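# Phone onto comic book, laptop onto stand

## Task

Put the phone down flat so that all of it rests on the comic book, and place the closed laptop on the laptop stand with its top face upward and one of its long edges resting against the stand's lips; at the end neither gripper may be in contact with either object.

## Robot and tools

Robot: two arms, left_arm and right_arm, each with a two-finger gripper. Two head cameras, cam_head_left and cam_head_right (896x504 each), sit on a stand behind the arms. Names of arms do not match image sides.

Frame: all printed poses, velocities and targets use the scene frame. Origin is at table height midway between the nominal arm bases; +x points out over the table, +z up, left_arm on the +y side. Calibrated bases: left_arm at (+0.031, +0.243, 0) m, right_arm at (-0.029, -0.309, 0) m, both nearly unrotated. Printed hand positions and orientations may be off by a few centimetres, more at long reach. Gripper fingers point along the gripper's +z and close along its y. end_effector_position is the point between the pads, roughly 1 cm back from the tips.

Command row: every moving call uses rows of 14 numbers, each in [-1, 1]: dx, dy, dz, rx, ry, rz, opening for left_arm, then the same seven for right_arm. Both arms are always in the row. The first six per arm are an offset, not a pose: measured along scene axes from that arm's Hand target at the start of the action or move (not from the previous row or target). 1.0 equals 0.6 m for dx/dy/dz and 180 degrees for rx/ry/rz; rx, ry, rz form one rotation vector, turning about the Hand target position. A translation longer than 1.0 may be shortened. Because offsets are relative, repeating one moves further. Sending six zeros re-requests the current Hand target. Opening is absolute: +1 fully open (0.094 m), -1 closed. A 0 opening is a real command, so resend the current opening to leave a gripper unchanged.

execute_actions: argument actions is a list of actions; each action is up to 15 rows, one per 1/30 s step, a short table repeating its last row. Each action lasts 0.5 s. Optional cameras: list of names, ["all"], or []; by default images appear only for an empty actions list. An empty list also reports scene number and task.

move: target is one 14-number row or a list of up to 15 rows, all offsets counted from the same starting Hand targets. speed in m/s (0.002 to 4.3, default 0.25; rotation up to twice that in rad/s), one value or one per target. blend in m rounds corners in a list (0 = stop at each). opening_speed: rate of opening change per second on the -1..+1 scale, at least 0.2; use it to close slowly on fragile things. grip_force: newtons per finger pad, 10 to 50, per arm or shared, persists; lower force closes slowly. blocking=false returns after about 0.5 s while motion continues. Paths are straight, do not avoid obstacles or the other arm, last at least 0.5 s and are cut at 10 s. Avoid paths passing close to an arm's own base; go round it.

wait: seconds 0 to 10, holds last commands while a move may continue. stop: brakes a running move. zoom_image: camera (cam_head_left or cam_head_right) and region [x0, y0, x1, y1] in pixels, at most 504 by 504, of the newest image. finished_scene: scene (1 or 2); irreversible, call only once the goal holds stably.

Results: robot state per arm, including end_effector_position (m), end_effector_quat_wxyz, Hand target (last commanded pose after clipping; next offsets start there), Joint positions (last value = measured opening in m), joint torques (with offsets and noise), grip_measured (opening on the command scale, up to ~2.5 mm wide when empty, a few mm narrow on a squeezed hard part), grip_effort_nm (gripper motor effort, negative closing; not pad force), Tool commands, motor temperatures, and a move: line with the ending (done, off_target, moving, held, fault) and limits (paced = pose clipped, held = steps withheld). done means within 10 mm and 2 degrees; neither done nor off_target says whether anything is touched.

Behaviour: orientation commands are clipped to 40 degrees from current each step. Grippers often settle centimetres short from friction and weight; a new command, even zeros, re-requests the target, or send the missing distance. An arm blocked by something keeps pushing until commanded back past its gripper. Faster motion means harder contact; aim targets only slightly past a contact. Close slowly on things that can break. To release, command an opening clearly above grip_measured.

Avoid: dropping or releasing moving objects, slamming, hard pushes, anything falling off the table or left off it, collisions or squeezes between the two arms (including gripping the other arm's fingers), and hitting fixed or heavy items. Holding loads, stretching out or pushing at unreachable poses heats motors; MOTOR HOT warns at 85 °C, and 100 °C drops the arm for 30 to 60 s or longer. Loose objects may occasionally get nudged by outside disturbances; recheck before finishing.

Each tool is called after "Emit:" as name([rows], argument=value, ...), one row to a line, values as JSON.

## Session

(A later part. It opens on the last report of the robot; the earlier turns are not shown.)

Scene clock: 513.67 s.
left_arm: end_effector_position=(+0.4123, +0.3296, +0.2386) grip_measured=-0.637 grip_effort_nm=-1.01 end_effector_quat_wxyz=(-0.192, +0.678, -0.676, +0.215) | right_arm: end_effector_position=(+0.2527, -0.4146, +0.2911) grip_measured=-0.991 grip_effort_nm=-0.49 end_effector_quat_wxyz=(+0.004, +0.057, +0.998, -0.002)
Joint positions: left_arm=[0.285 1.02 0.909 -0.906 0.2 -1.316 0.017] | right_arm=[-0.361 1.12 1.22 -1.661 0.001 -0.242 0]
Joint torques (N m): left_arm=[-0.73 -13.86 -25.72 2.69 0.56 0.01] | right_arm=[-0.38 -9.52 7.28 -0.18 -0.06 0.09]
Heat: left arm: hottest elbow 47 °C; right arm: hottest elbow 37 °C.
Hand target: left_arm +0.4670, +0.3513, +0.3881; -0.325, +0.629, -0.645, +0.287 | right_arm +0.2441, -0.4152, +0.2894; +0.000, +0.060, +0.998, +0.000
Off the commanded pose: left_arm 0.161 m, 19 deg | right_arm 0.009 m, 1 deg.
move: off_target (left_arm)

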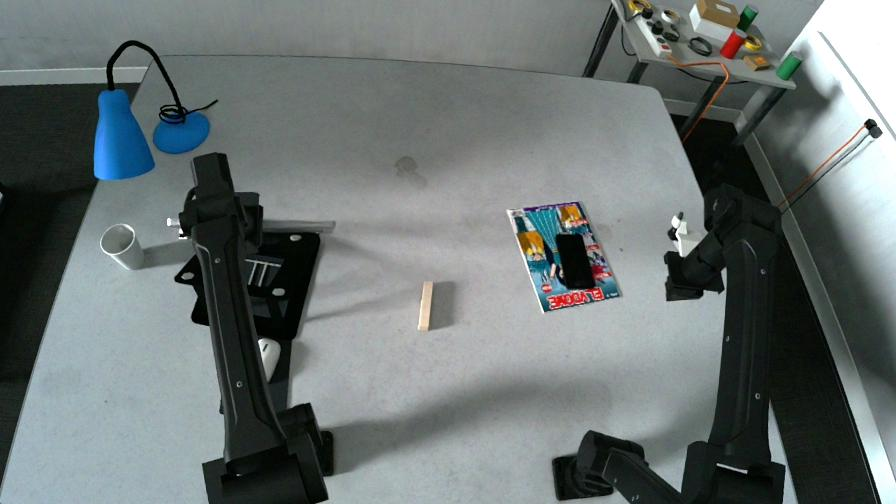

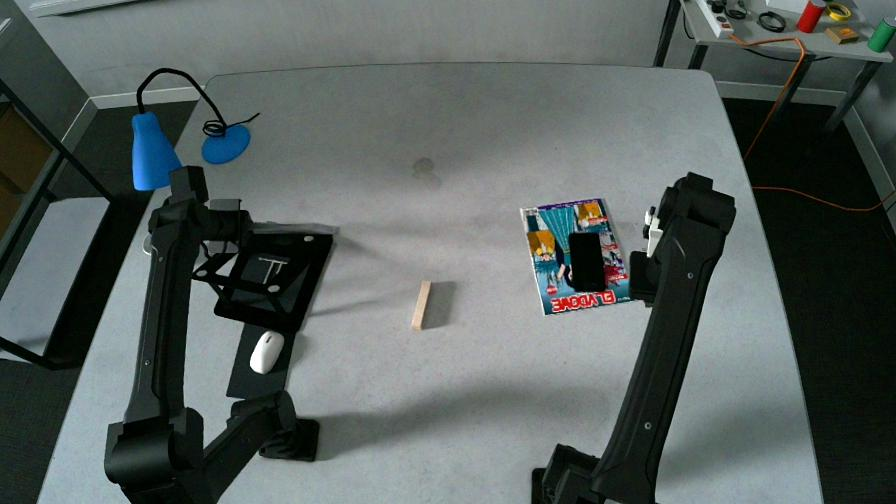

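Emit:
move([
  [-0.04,0.03,0.0,0,-0.02,-0.075,-0.95,0,0,0,0,0,0,-1],
  [-0.04,0.03,-0.09,0,-0.06,-0.075,-0.95,0,0,0,0,0,0,-1],
], speed=0.12, blend=[0.01,0], cameras=["all"])

Emit:
zoom_image(camera="cam_head_right", region=[150, 150, 390, 350])

Emit:
zoom_image(camera="cam_head_left", region=[150, 150, 390, 350])

Scene clock: 526.87 s.
left_arm: end_effector_position=(+0.4217, +0.3579, +0.2486) grip_measured=-0.638 grip_effort_nm=-1.00 end_effector_quat_wxyz=(+0.244, -0.581, +0.693, -0.350) | right_arm: end_effector_position=(+0.2527, -0.4146, +0.2911) grip_measured=-0.991 grip_effort_nm=-0.49 end_effector_quat_wxyz=(+0.004, +0.057, +0.998, -0.002)
Joint positions: left_arm=[0.495 1.01 0.821 -0.672 0.579 -1.092 0.017] | right_arm=[-0.361 1.12 1.22 -1.661 0.001 -0.242 0]
Joint torques (N m): left_arm=[-0.97 -14.21 18.07 5.03 1.61 0.05] | right_arm=[-0.38 -9.58 7.28 -0.17 -0.06 0.09]
Motor temperatures (°C): left_arm=[23 28 57 24 28 24 29] | right_arm=[27 33 37 25 24 23 26]
Heat: left arm: hottest elbow 57 °C; right arm: hottest elbow 37 °C.
Hand target: left_arm +0.4431, +0.3693, +0.3340; +0.348, -0.520, +0.681, -0.381 | right_arm +0.2441, -0.4152, +0.2894; +0.000, +0.060, +0.998, +0.000
Off the commanded pose: left_arm 0.089 m, 14 deg | right_arm 0.009 m, 1 deg.
move: off_target (left_arm)

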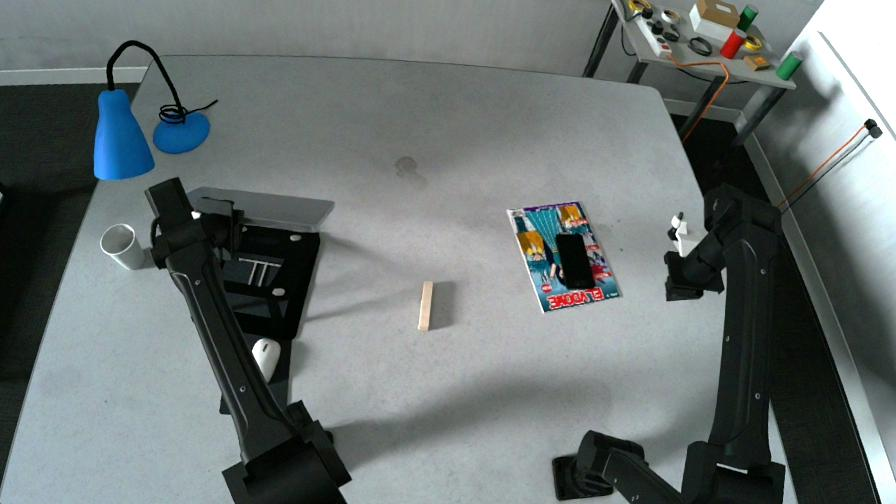

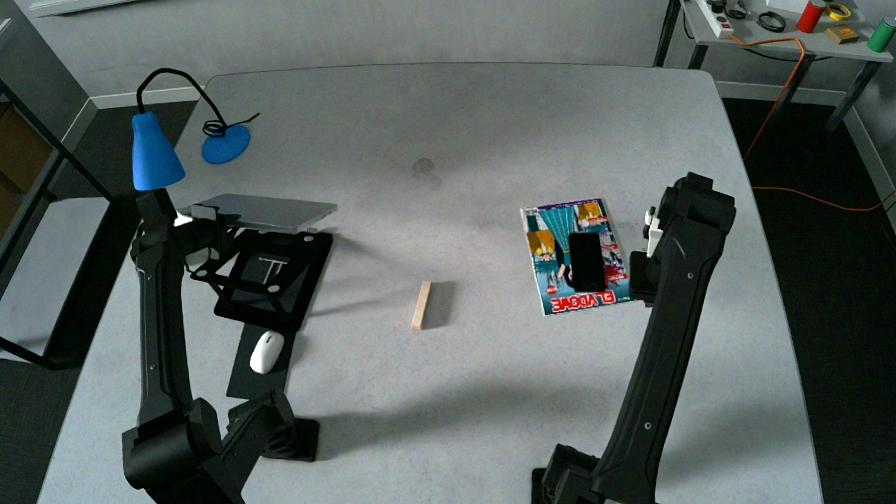

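Scaled by 2.100.

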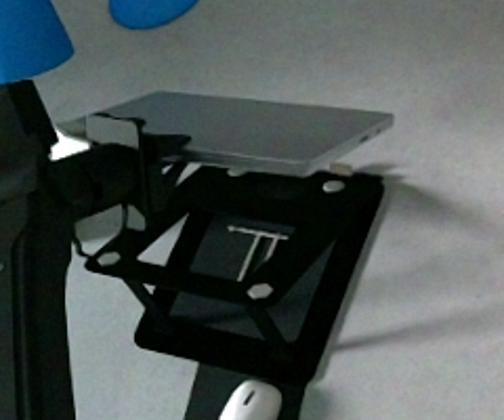

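Scaled by 2.100.

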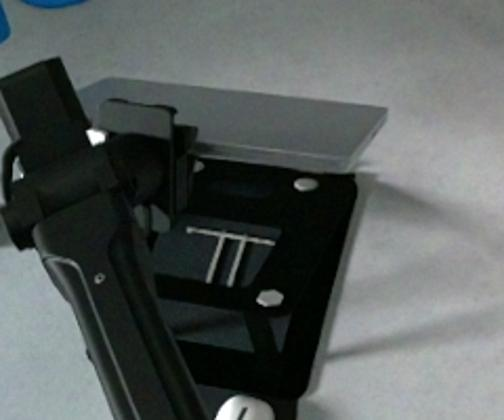

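Emit:
move(target=[-0.065,-0.015,-0.13,0.02,0,0.0,-0.95,0,0,0,0,0,0,-1], speed=0.15, cameras=["all"])

Emit:
zoom_image(camera="cam_head_right", region=[150, 150, 390, 350])

Emit:
zoom_image(camera="cam_head_left", region=[150, 150, 390, 350])

Scene clock: 535.37 s.
left_arm: end_effector_position=(+0.3780, +0.3443, +0.1753) grip_measured=-0.638 grip_effort_nm=-1.01 end_effector_quat_wxyz=(+0.255, -0.575, +0.702, -0.334) | right_arm: end_effector_position=(+0.2527, -0.4146, +0.2911) grip_measured=-0.991 grip_effort_nm=-0.49 end_effector_quat_wxyz=(+0.004, +0.057, +0.998, -0.002)
Joint positions: left_arm=[0.518 0.925 0.58 -0.528 0.567 -1.036 0.017] | right_arm=[-0.361 1.12 1.22 -1.661 0.001 -0.242 0]
Joint torques (N m): left_arm=[-0.38 -12.63 17.16 4.92 1.61 0.26] | right_arm=[-0.32 -9.58 7.31 -0.18 -0.06 0.09]
Heat: left arm: hottest elbow 54 °C; right arm: hottest elbow 37 °C.
Hand target: left_arm +0.4041, +0.3603, +0.2563; +0.364, -0.508, +0.693, -0.359 | right_arm +0.2441, -0.4152, +0.2894; +0.000, +0.060, +0.998, +0.000
Off the commanded pose: left_arm 0.086 m, 15 deg | right_arm 0.009 m, 1 deg.
move: off_target (left_arm)

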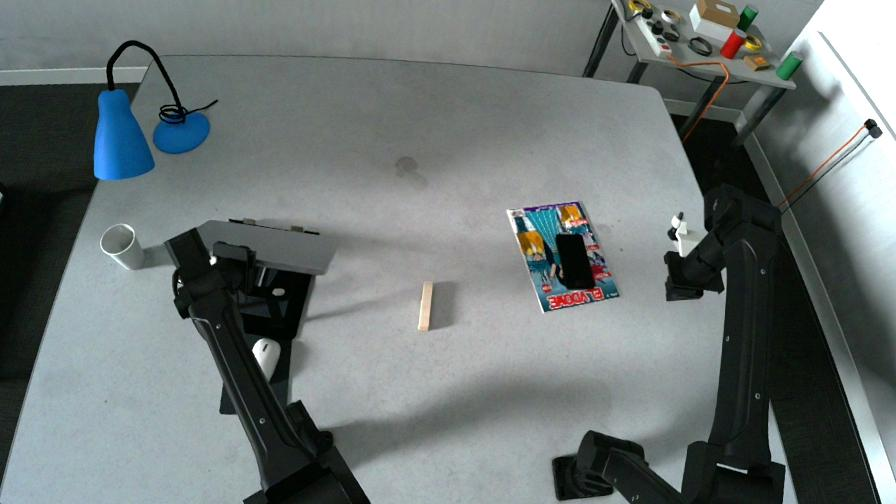

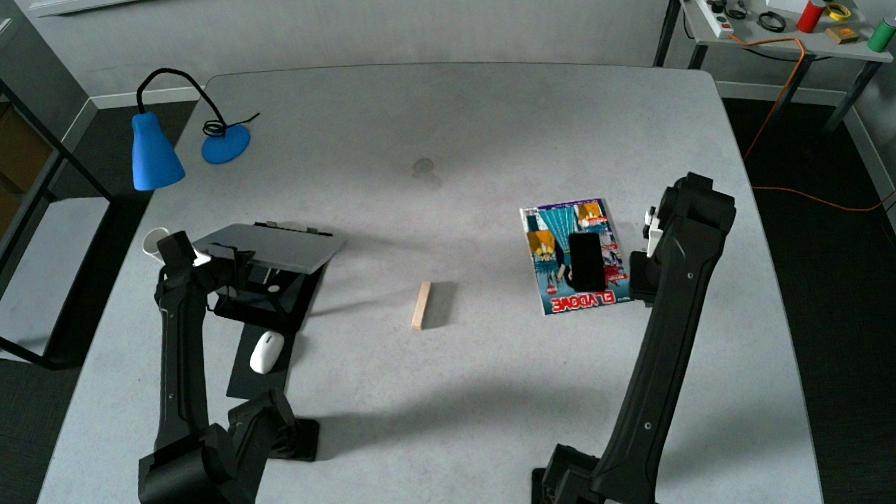

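Scaled by 2.100.

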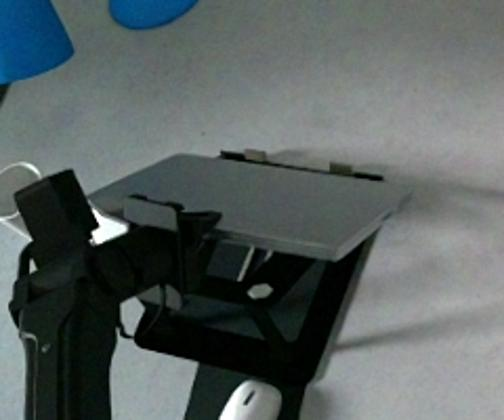

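Scaled by 2.100.

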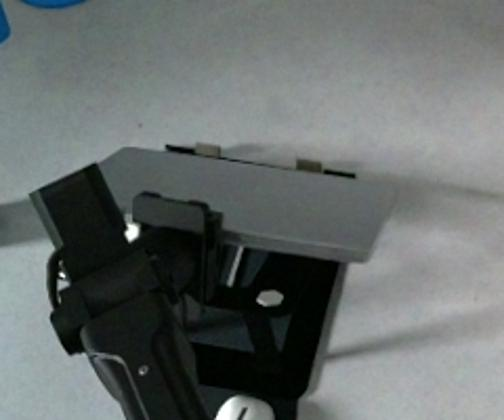

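Emit:
move([
  [0,0,-0.04,0,-0.015,0.0,-0.95,0,0,0,0,0,0,-1],
  [0.05,-0.012,-0.065,0,-0.03,0.0,-0.95,0,0,0,0,0,0,-1],
], speed=0.08, blend=[0.01,0], cameras=["all"])

Emit:
zoom_image(camera="cam_head_right", region=[150, 150, 390, 350])

Emit:
zoom_image(camera="cam_head_left", region=[150, 150, 390, 350])

Scene clock: 542.40 s.
left_arm: end_effector_position=(+0.3959, +0.3454, +0.1454) grip_measured=-0.638 grip_effort_nm=-1.01 end_effector_quat_wxyz=(+0.303, -0.561, +0.683, -0.356) | right_arm: end_effector_position=(+0.2527, -0.4146, +0.2911) grip_measured=-0.991 grip_effort_nm=-0.49 end_effector_quat_wxyz=(+0.004, +0.057, +0.998, -0.002)
Joint positions: left_arm=[0.494 0.995 0.467 -0.2 0.562 -1.111 0.017] | right_arm=[-0.361 1.12 1.22 -1.661 0.001 -0.242 0]
Joint torques (N m): left_arm=[-3.25 -10.87 16.1 5.94 1.06 0.15] | right_arm=[-0.38 -9.52 7.27 -0.21 -0.06 0.09]
Motor temperatures (°C): left_arm=[23 28 52 25 31 24 30] | right_arm=[27 33 37 25 24 23 26]
Heat: left arm: hottest elbow 52 °C; right arm: hottest elbow 37 °C.
Hand target: left_arm +0.4341, +0.3532, +0.2171; +0.397, -0.491, +0.675, -0.383 | right_arm +0.2441, -0.4152, +0.2894; +0.000, +0.060, +0.998, +0.000
Off the commanded pose: left_arm 0.082 m, 14 deg | right_arm 0.009 m, 1 deg.
move: off_target (left_arm)

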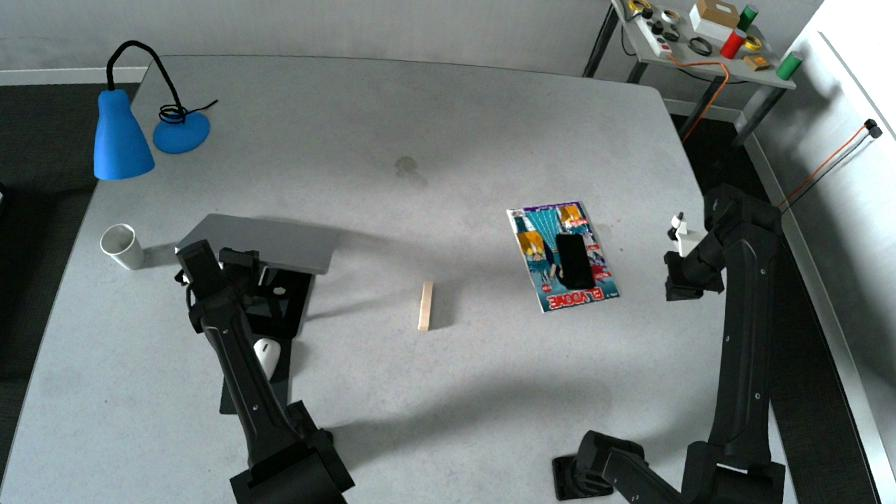

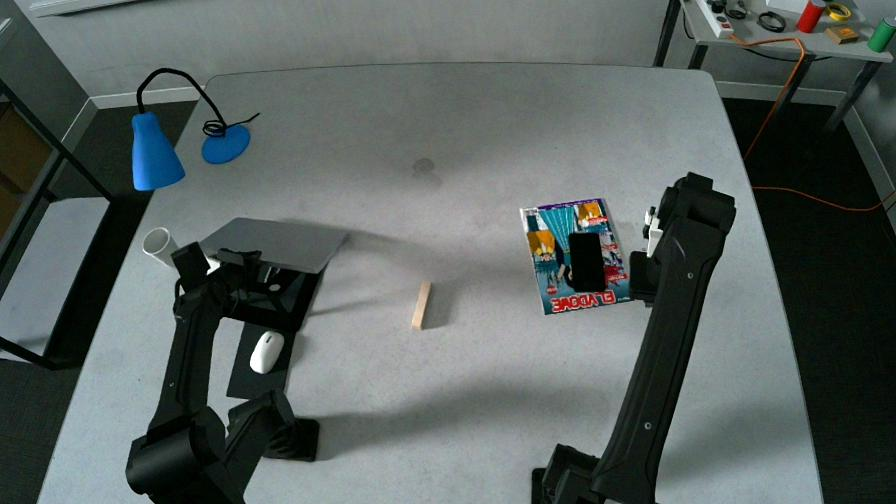

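Scaled by 2.100.

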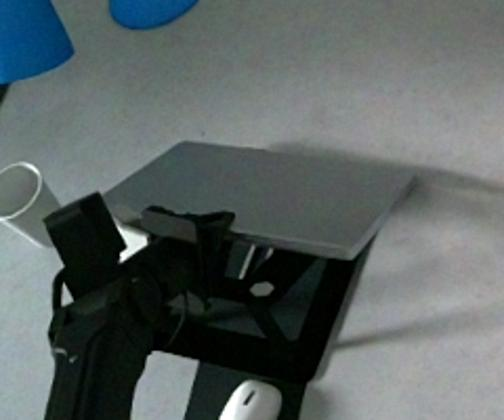

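Scaled by 2.100.

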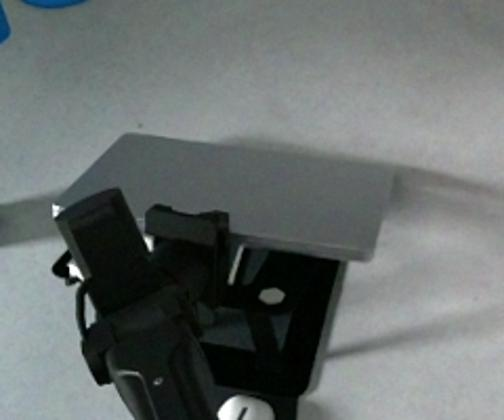

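Emit:
move(target=[-0.02,0.004,-0.055,0,-0.03,0.0,-0.95,0,0,0,0,0,0,-1], speed=0.08, cameras=["all"])

Emit:
zoom_image(camera="cam_head_right", region=[150, 150, 390, 350])

Emit:
zoom_image(camera="cam_head_left", region=[150, 150, 390, 350])

Scene clock: 551.83 s.
left_arm: end_effector_position=(+0.4067, +0.3460, +0.1547) grip_measured=-0.638 grip_effort_nm=-1.00 end_effector_quat_wxyz=(+0.368, -0.523, +0.653, -0.404) | right_arm: end_effector_position=(+0.2527, -0.4146, +0.2911) grip_measured=-0.991 grip_effort_nm=-0.49 end_effector_quat_wxyz=(+0.004, +0.057, +0.998, -0.002)
Joint positions: left_arm=[0.503 1.022 0.383 0.123 0.62 -1.188 0.017] | right_arm=[-0.361 1.12 1.22 -1.661 0.001 -0.242 0]
Joint torques (N m): left_arm=[-1.14 -5.95 11.84 5.11 0.52 0.57] | right_arm=[-0.32 -9.58 7.3 -0.18 -0.05 0.08]
Heat: left arm: hottest elbow 51 °C; right arm: hottest elbow 37 °C.
Hand target: left_arm +0.4221, +0.3555, +0.1841; +0.428, -0.472, +0.655, -0.406 | right_arm +0.2441, -0.4152, +0.2894; +0.000, +0.060, +0.998, +0.000
Off the commanded pose: left_arm 0.035 m, 9 deg | right_arm 0.009 m, 1 deg.
move: off_target (left_arm)

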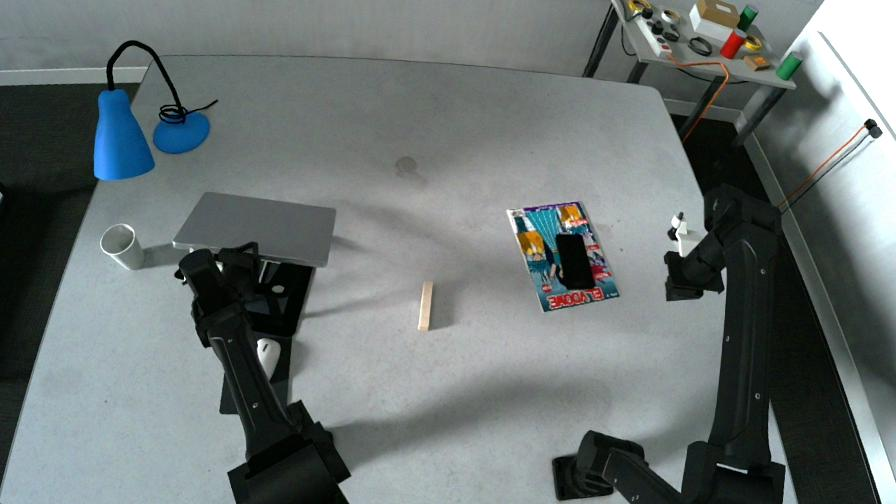

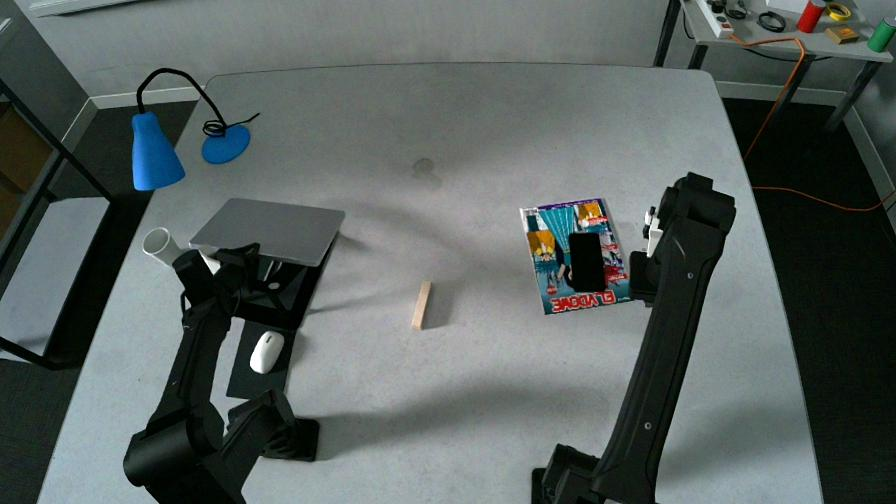

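Scaled by 2.100.

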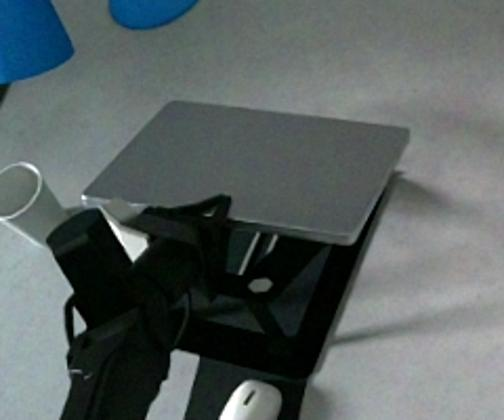

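Scaled by 2.100.

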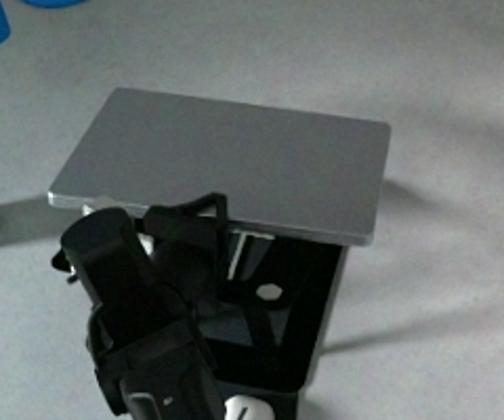

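Emit:
move([
  [0.0,0,0.1,0,0.02,0.0,-0.95,0,0,0,0,0,0,-1],
  [0.0,0,0.055,0,0.035,0.0,-0.95,0,0,0,0,0,0,-1],
], speed=0.1, blend=[0.01,0], cameras=["all"])

Emit:
zoom_image(camera="cam_head_right", region=[150, 150, 390, 350])

Emit:
zoom_image(camera="cam_head_left", region=[150, 150, 390, 350])

Scene clock: 556.27 s.
left_arm: end_effector_position=(+0.3842, +0.3394, +0.1412) grip_measured=-0.637 grip_effort_nm=-1.00 end_effector_quat_wxyz=(+0.313, -0.561, +0.672, -0.369) | right_arm: end_effector_position=(+0.2527, -0.4146, +0.2911) grip_measured=-0.991 grip_effort_nm=-0.49 end_effector_quat_wxyz=(+0.004, +0.057, +0.998, -0.002)
Joint positions: left_arm=[0.503 0.951 0.407 -0.144 0.58 -1.14 0.017] | right_arm=[-0.361 1.12 1.22 -1.661 0.001 -0.242 0]
Joint torques (N m): left_arm=[-1.67 -8.18 20.71 2.45 0.78 0.55] | right_arm=[-0.32 -9.52 7.28 -0.17 -0.06 0.08]
Heat: left arm: hottest elbow 49 °C; right arm: hottest elbow 37 °C.
Hand target: left_arm +0.4221, +0.3555, +0.2172; +0.391, -0.494, +0.678, -0.379 | right_arm +0.2441, -0.4152, +0.2894; +0.000, +0.060, +0.998, +0.000
Off the commanded pose: left_arm 0.086 m, 12 deg | right_arm 0.009 m, 1 deg.
move: off_target (left_arm)

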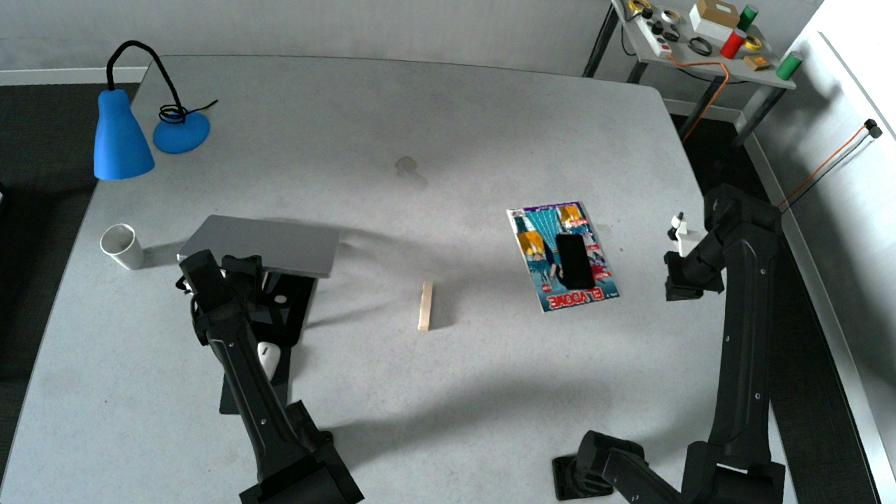

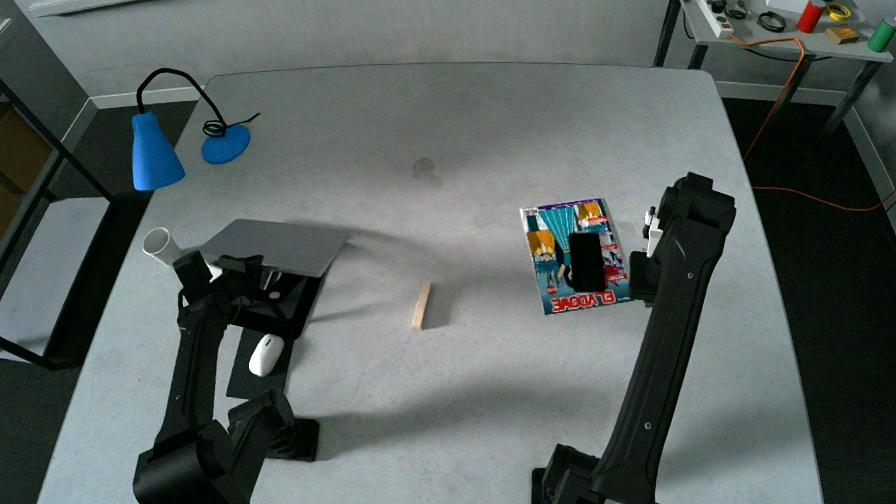

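Scaled by 2.100.

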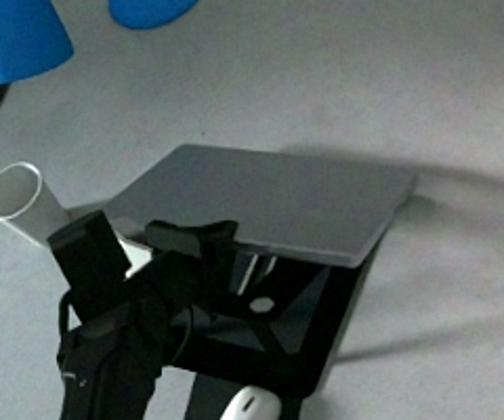

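Scaled by 2.100.

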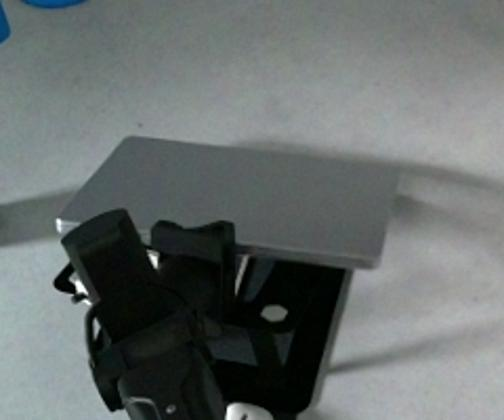

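Emit:
move([
  [0.0,0,0.1,0,0.0,0.0,-0.95,0,0,0,0,0,0,-1],
  [-0.04,0.01,0.1,0.015,0.01,0.0,-0.95,0,0,0,0,0,0,-1],
], speed=0.12, cameras=["all"])

Emit:
zoom_image(camera="cam_head_right", region=[150, 150, 390, 350])

Emit:
zoom_image(camera="cam_head_left", region=[150, 150, 390, 350])

Scene clock: 563.97 s.
left_arm: end_effector_position=(+0.3521, +0.3287, +0.1550) grip_measured=-0.637 grip_effort_nm=-1.01 end_effector_quat_wxyz=(+0.271, -0.564, +0.702, -0.341) | right_arm: end_effector_position=(+0.2527, -0.4146, +0.2911) grip_measured=-0.991 grip_effort_nm=-0.49 end_effector_quat_wxyz=(+0.004, +0.057, +0.998, -0.002)
Joint positions: left_arm=[0.525 0.826 0.46 -0.471 0.581 -1.028 0.017] | right_arm=[-0.361 1.12 1.22 -1.661 0.001 -0.242 0]
Joint torques (N m): left_arm=[-0.62 -9.64 26.69 2.52 1.11 0.41] | right_arm=[-0.32 -9.58 7.28 -0.17 -0.05 0.09]
Heat: left arm: hottest elbow 49 °C; right arm: hottest elbow 37 °C.
Hand target: left_arm +0.3981, +0.3616, +0.2770; +0.392, -0.490, +0.693, -0.355 | right_arm +0.2441, -0.4152, +0.2894; +0.000, +0.060, +0.998, +0.000
Off the commanded pose: left_arm 0.135 m, 16 deg | right_arm 0.009 m, 1 deg.
move: off_target (left_arm)

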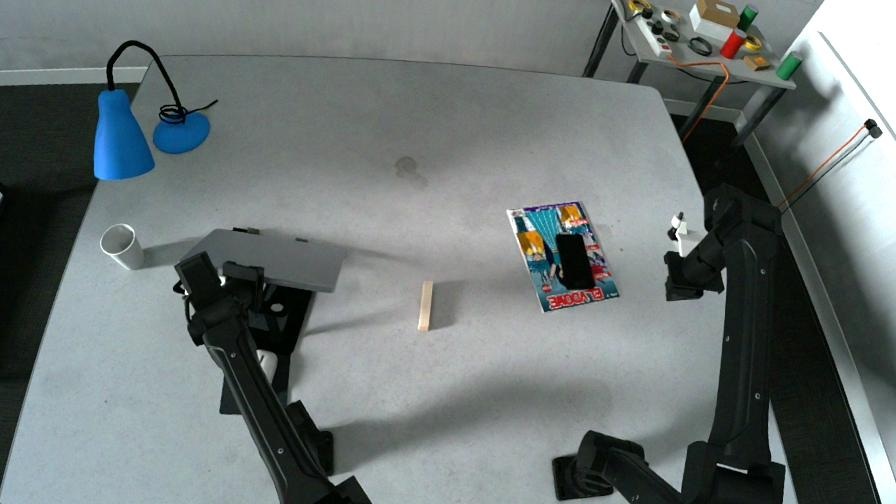

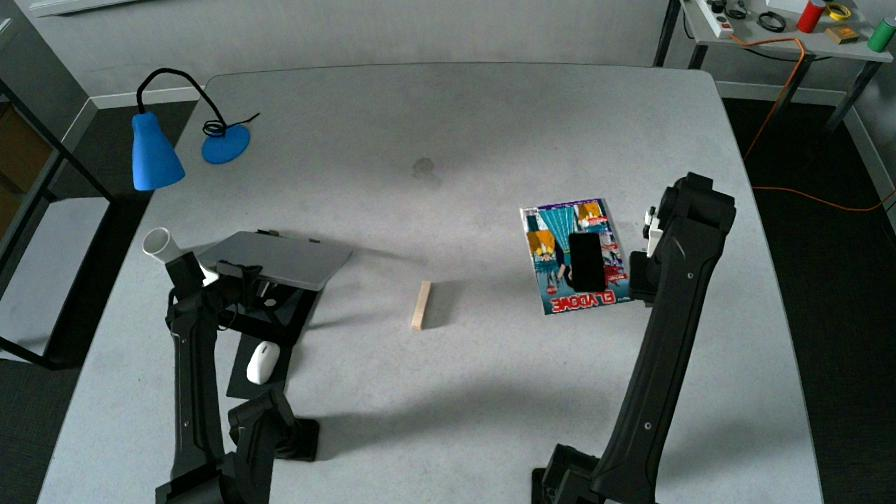

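Scaled by 2.100.

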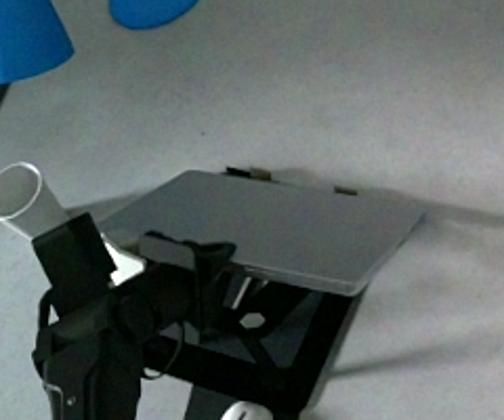

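Scaled by 2.100.

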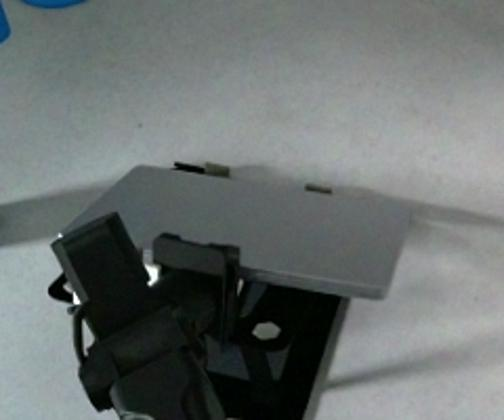

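Emit:
move(target=[-0.03,-0.028,-0.09,0.0,-0.022,0.0,-0.95,0,0,0,0,0,0,-1], speed=0.08, cameras=["all"])

Emit:
zoom_image(camera="cam_head_right", region=[150, 150, 390, 350])

Emit:
zoom_image(camera="cam_head_left", region=[150, 150, 390, 350])

Scene clock: 572.50 s.
left_arm: end_effector_position=(+0.3506, +0.3271, +0.1490) grip_measured=-0.637 grip_effort_nm=-1.01 end_effector_quat_wxyz=(+0.316, -0.542, +0.694, -0.353) | right_arm: end_effector_position=(+0.2527, -0.4146, +0.2911) grip_measured=-0.991 grip_effort_nm=-0.49 end_effector_quat_wxyz=(+0.004, +0.057, +0.998, -0.002)
Joint positions: left_arm=[0.531 0.79 0.378 -0.317 0.596 -1.039 0.017] | right_arm=[-0.361 1.12 1.22 -1.661 0.001 -0.242 0]
Joint torques (N m): left_arm=[-0.79 -9.23 16.85 5.61 1.37 0.11] | right_arm=[-0.26 -9.52 7.28 -0.17 -0.05 0.09]
Heat: left arm: hottest elbow 54 °C; right arm: hottest elbow 37 °C.
Hand target: left_arm +0.3801, +0.3447, +0.2232; +0.416, -0.478, +0.679, -0.372 | right_arm +0.2441, -0.4152, +0.2894; +0.000, +0.060, +0.998, +0.000
Off the commanded pose: left_arm 0.082 m, 14 deg | right_arm 0.009 m, 1 deg.
move: off_target (left_arm)

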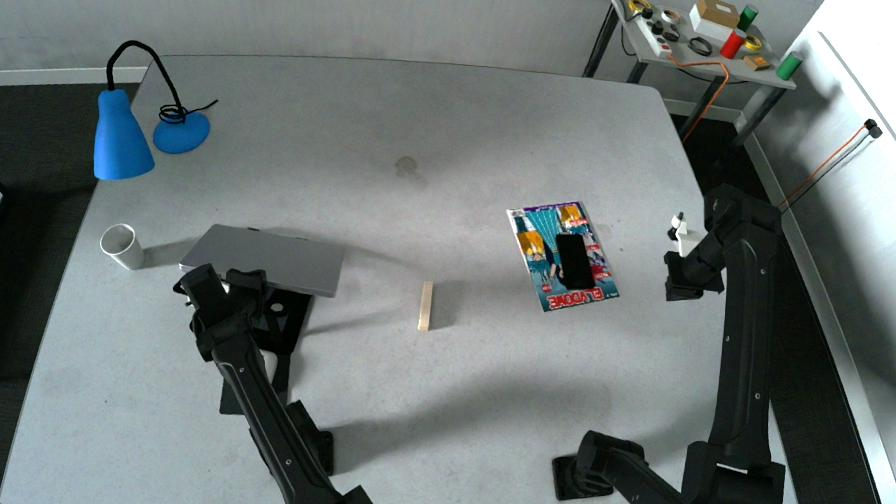

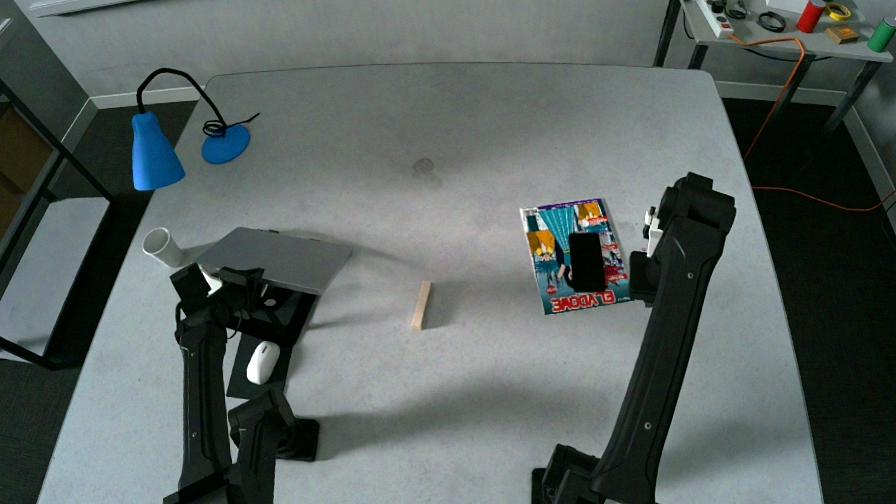

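Scaled by 2.100.

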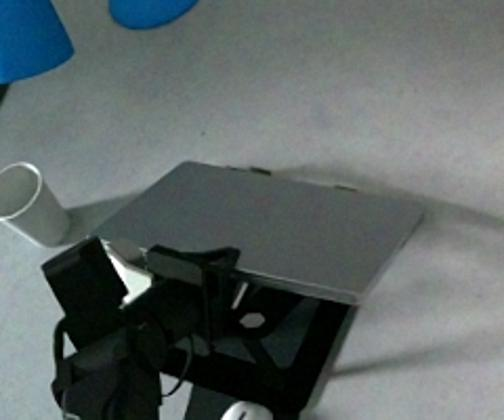

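Scaled by 2.100.

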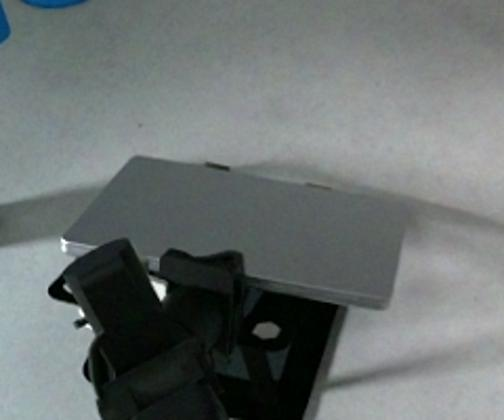

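Emit:
move(target=[0,0,-0.01,0.0,0,0.0,-0.3,0,0,0,0,0,0,-1], speed=0.08, opening_speed=0.4, cameras=["all"])

Emit:
zoom_image(camera="cam_head_right", region=[150, 150, 390, 350])

Emit:
zoom_image(camera="cam_head_left", region=[150, 150, 390, 350])

Scene clock: 581.07 s.
left_arm: end_effector_position=(+0.3596, +0.3306, +0.1624) grip_measured=-0.302 grip_effort_nm=0.08 end_effector_quat_wxyz=(+0.351, -0.520, +0.688, -0.365) | right_arm: end_effector_position=(+0.2527, -0.4146, +0.2911) grip_measured=-0.991 grip_effort_nm=-0.49 end_effector_quat_wxyz=(+0.004, +0.057, +0.998, -0.002)
Joint positions: left_arm=[0.532 0.786 0.368 -0.22 0.613 -1.05 0.033] | right_arm=[-0.361 1.12 1.22 -1.661 0.001 -0.242 0]
Joint torques (N m): left_arm=[-0.44 -6.42 16.88 3.64 0.67 0.17] | right_arm=[-0.44 -9.7 7.31 -0.18 -0.06 0.08]
Heat: left arm: hottest elbow 52 °C; right arm: hottest elbow 37 °C.
Hand target: left_arm +0.3801, +0.3447, +0.2171; +0.416, -0.478, +0.679, -0.372 | right_arm +0.2441, -0.4152, +0.2894; +0.000, +0.060, +0.998, +0.000
Off the commanded pose: left_arm 0.060 m, 9 deg | right_arm 0.009 m, 1 deg.
move: off_target (left_arm)

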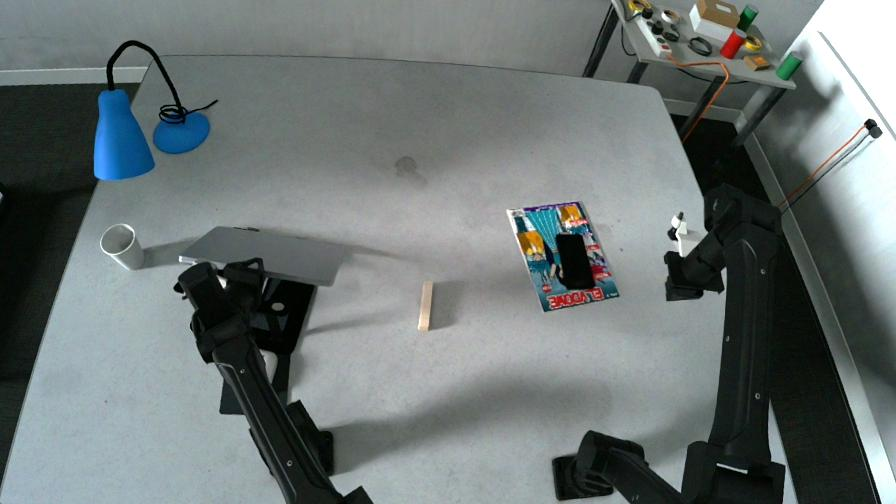

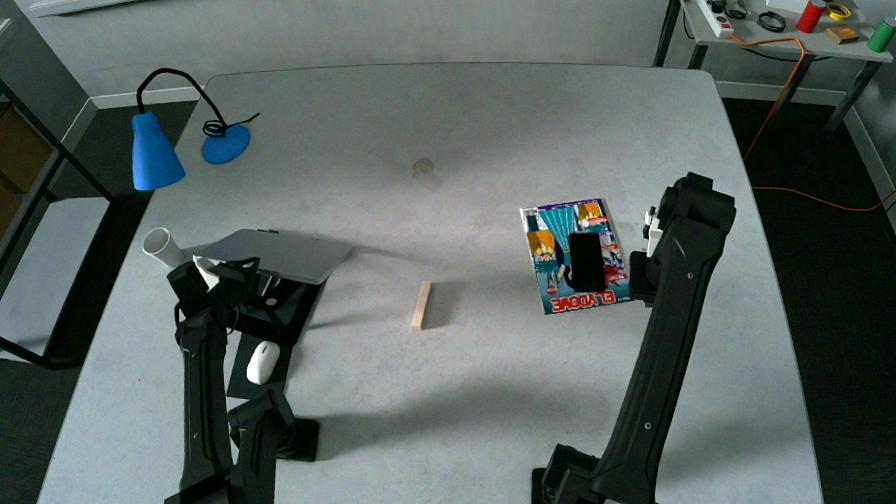

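Scaled by 2.100.

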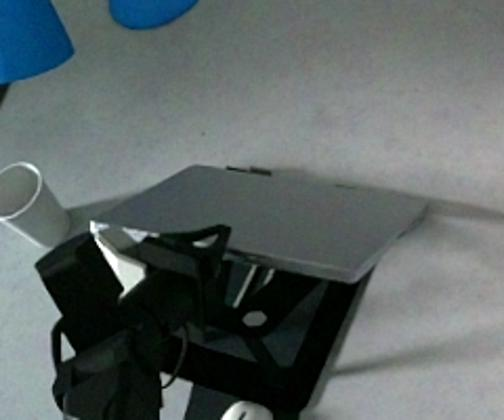

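Scaled by 2.100.

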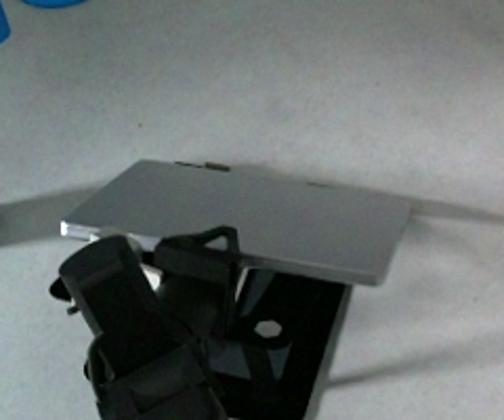

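Emit:
move(target=[0,0,-0.06,0.0,0.01,0.0,-0.3,0,0,0,0,0,0,-1], speed=0.08, cameras=["all"])

Emit:
zoom_image(camera="cam_head_right", region=[150, 150, 390, 350])

Emit:
zoom_image(camera="cam_head_left", region=[150, 150, 390, 350])

Scene clock: 587.87 s.
left_arm: end_effector_position=(+0.3709, +0.3438, +0.1638) grip_measured=-0.301 grip_effort_nm=0.08 end_effector_quat_wxyz=(+0.379, -0.509, +0.685, -0.357) | right_arm: end_effector_position=(+0.2527, -0.4146, +0.2911) grip_measured=-0.991 grip_effort_nm=-0.49 end_effector_quat_wxyz=(+0.004, +0.057, +0.998, -0.002)
Joint positions: left_arm=[0.541 0.838 0.368 -0.117 0.598 -1.035 0.033] | right_arm=[-0.361 1.12 1.22 -1.661 0.001 -0.242 0]
Joint torques (N m): left_arm=[-1.61 -4.84 11.9 3.36 0.78 0.16] | right_arm=[-0.38 -9.58 7.28 -0.16 -0.06 0.09]
Heat: left arm: hottest elbow 50 °C; right arm: hottest elbow 37 °C.
Hand target: left_arm +0.3801, +0.3448, +0.1810; +0.405, -0.484, +0.685, -0.364 | right_arm +0.2441, -0.4152, +0.2894; +0.000, +0.060, +0.998, +0.000
Off the commanded pose: left_arm 0.020 m, 4 deg | right_arm 0.009 m, 1 deg.
move: off_target (left_arm)

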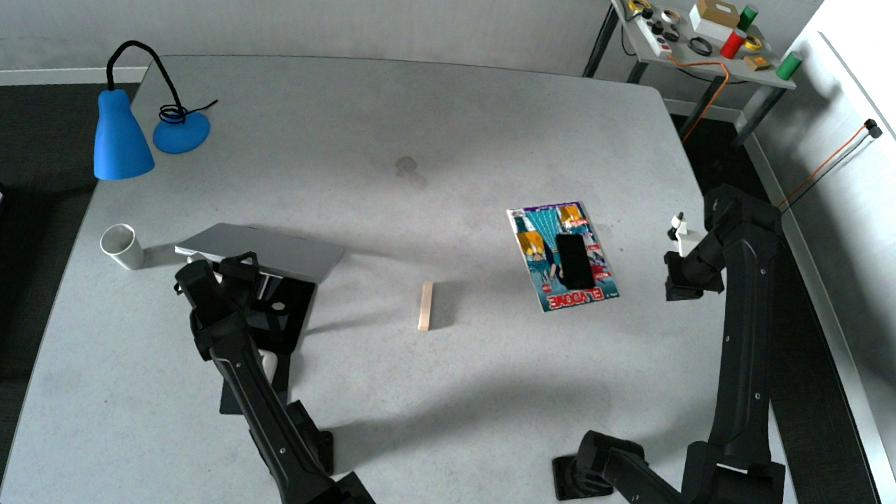

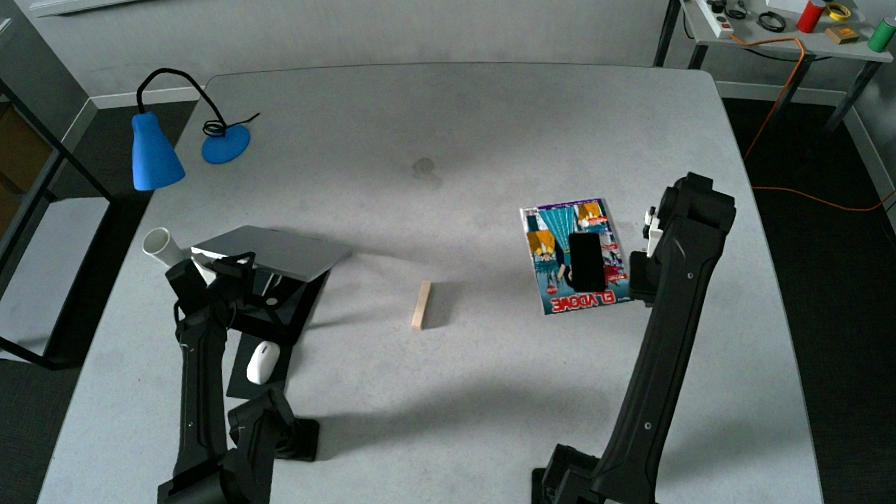

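Scaled by 2.100.

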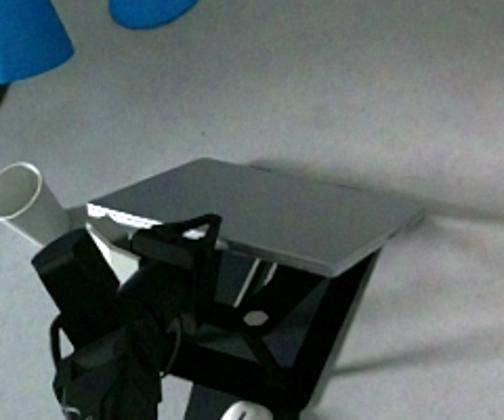

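Scaled by 2.100.

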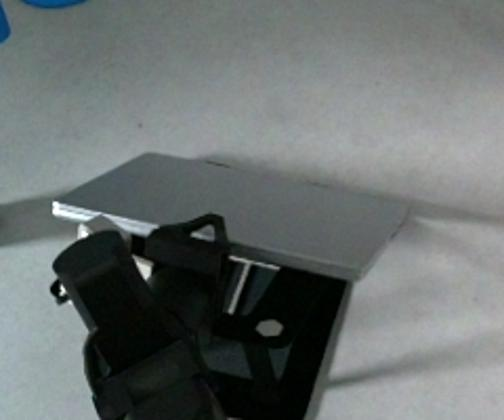

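Emit:
move([
  [-0.035,-0.008,0.0,-0.03,0.09,0.0,-0.1,0,0,0,0,0,0,-1],
  [-0.077,-0.016,-0.03,-0.017,0.197,0.0,-0.1,0,0,0,0,0,0,-1],
], speed=0.06, blend=[0.01,0], cameras=["all"])

Emit:
zoom_image(camera="cam_head_right", region=[150, 150, 390, 350])

Emit:
zoom_image(camera="cam_head_left", region=[150, 150, 390, 350])

Scene clock: 610.00 s.
left_arm: end_effector_position=(+0.3238, +0.3313, +0.1471) grip_measured=-0.102 grip_effort_nm=0.12 end_effector_quat_wxyz=(+0.159, -0.590, +0.760, -0.222) | right_arm: end_effector_position=(+0.2527, -0.4146, +0.2911) grip_measured=-0.991 grip_effort_nm=-0.49 end_effector_quat_wxyz=(+0.004, +0.057, +0.998, -0.002)
Joint positions: left_arm=[0.482 0.898 0.617 -0.883 0.387 -0.89 0.042] | right_arm=[-0.361 1.12 1.22 -1.661 0.001 -0.242 0]
Joint torques (N m): left_arm=[-1.9 -3.9 15.46 0.31 -0.22 0.12] | right_arm=[-0.5 -9.52 7.3 -0.17 -0.05 0.09]
Motor temperatures (°C): left_arm=[23 26 46 25 29 24 29] | right_arm=[26 33 37 25 24 23 26]
Heat: left arm: hottest elbow 46 °C; right arm: hottest elbow 37 °C.
Hand target: left_arm +0.3339, +0.3352, +0.1631; +0.164, -0.582, +0.766, -0.218 | right_arm +0.2441, -0.4152, +0.2894; +0.000, +0.060, +0.998, +0.000
Off the commanded pose: left_arm 0.019 m, 1 deg | right_arm 0.009 m, 1 deg.
move: off_target (left_arm)

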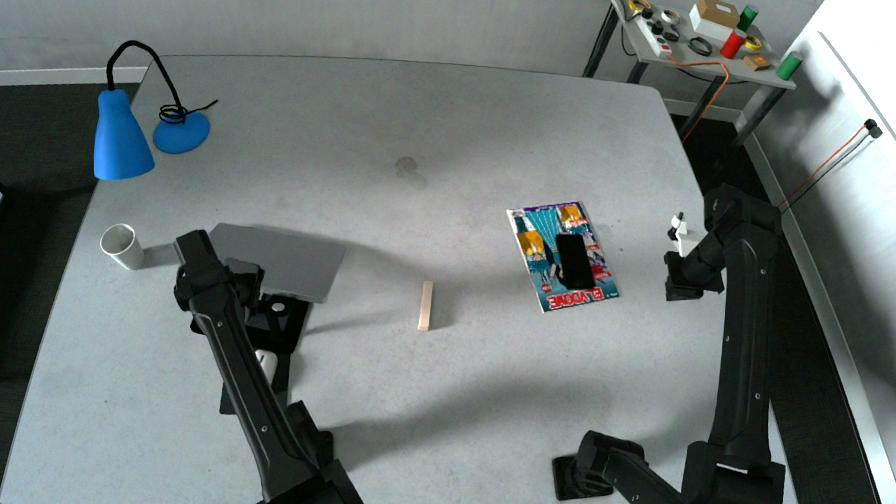

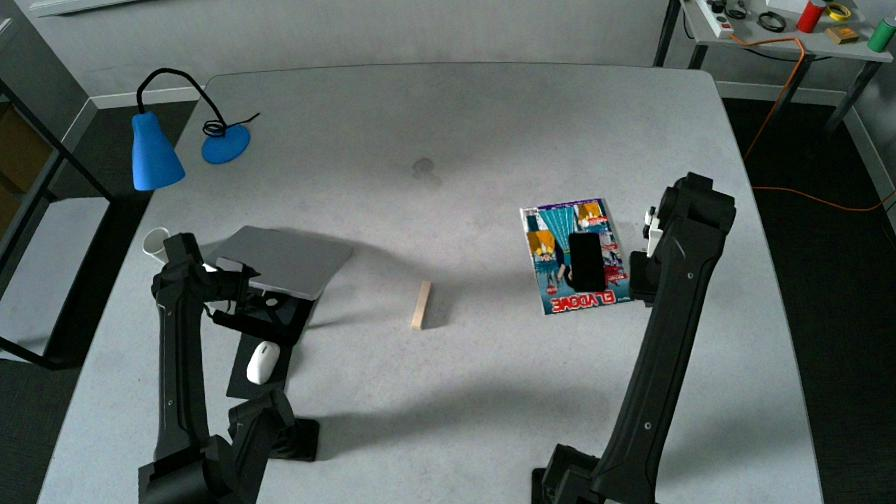

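Scaled by 2.100.

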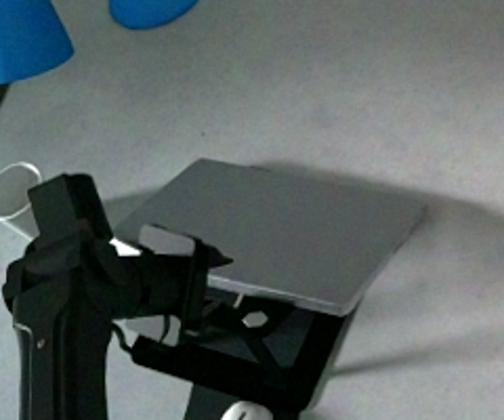

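Scaled by 2.100.

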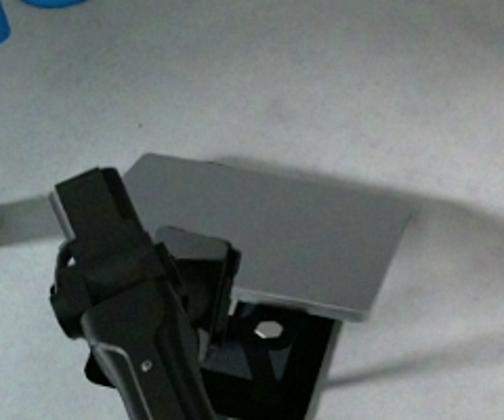

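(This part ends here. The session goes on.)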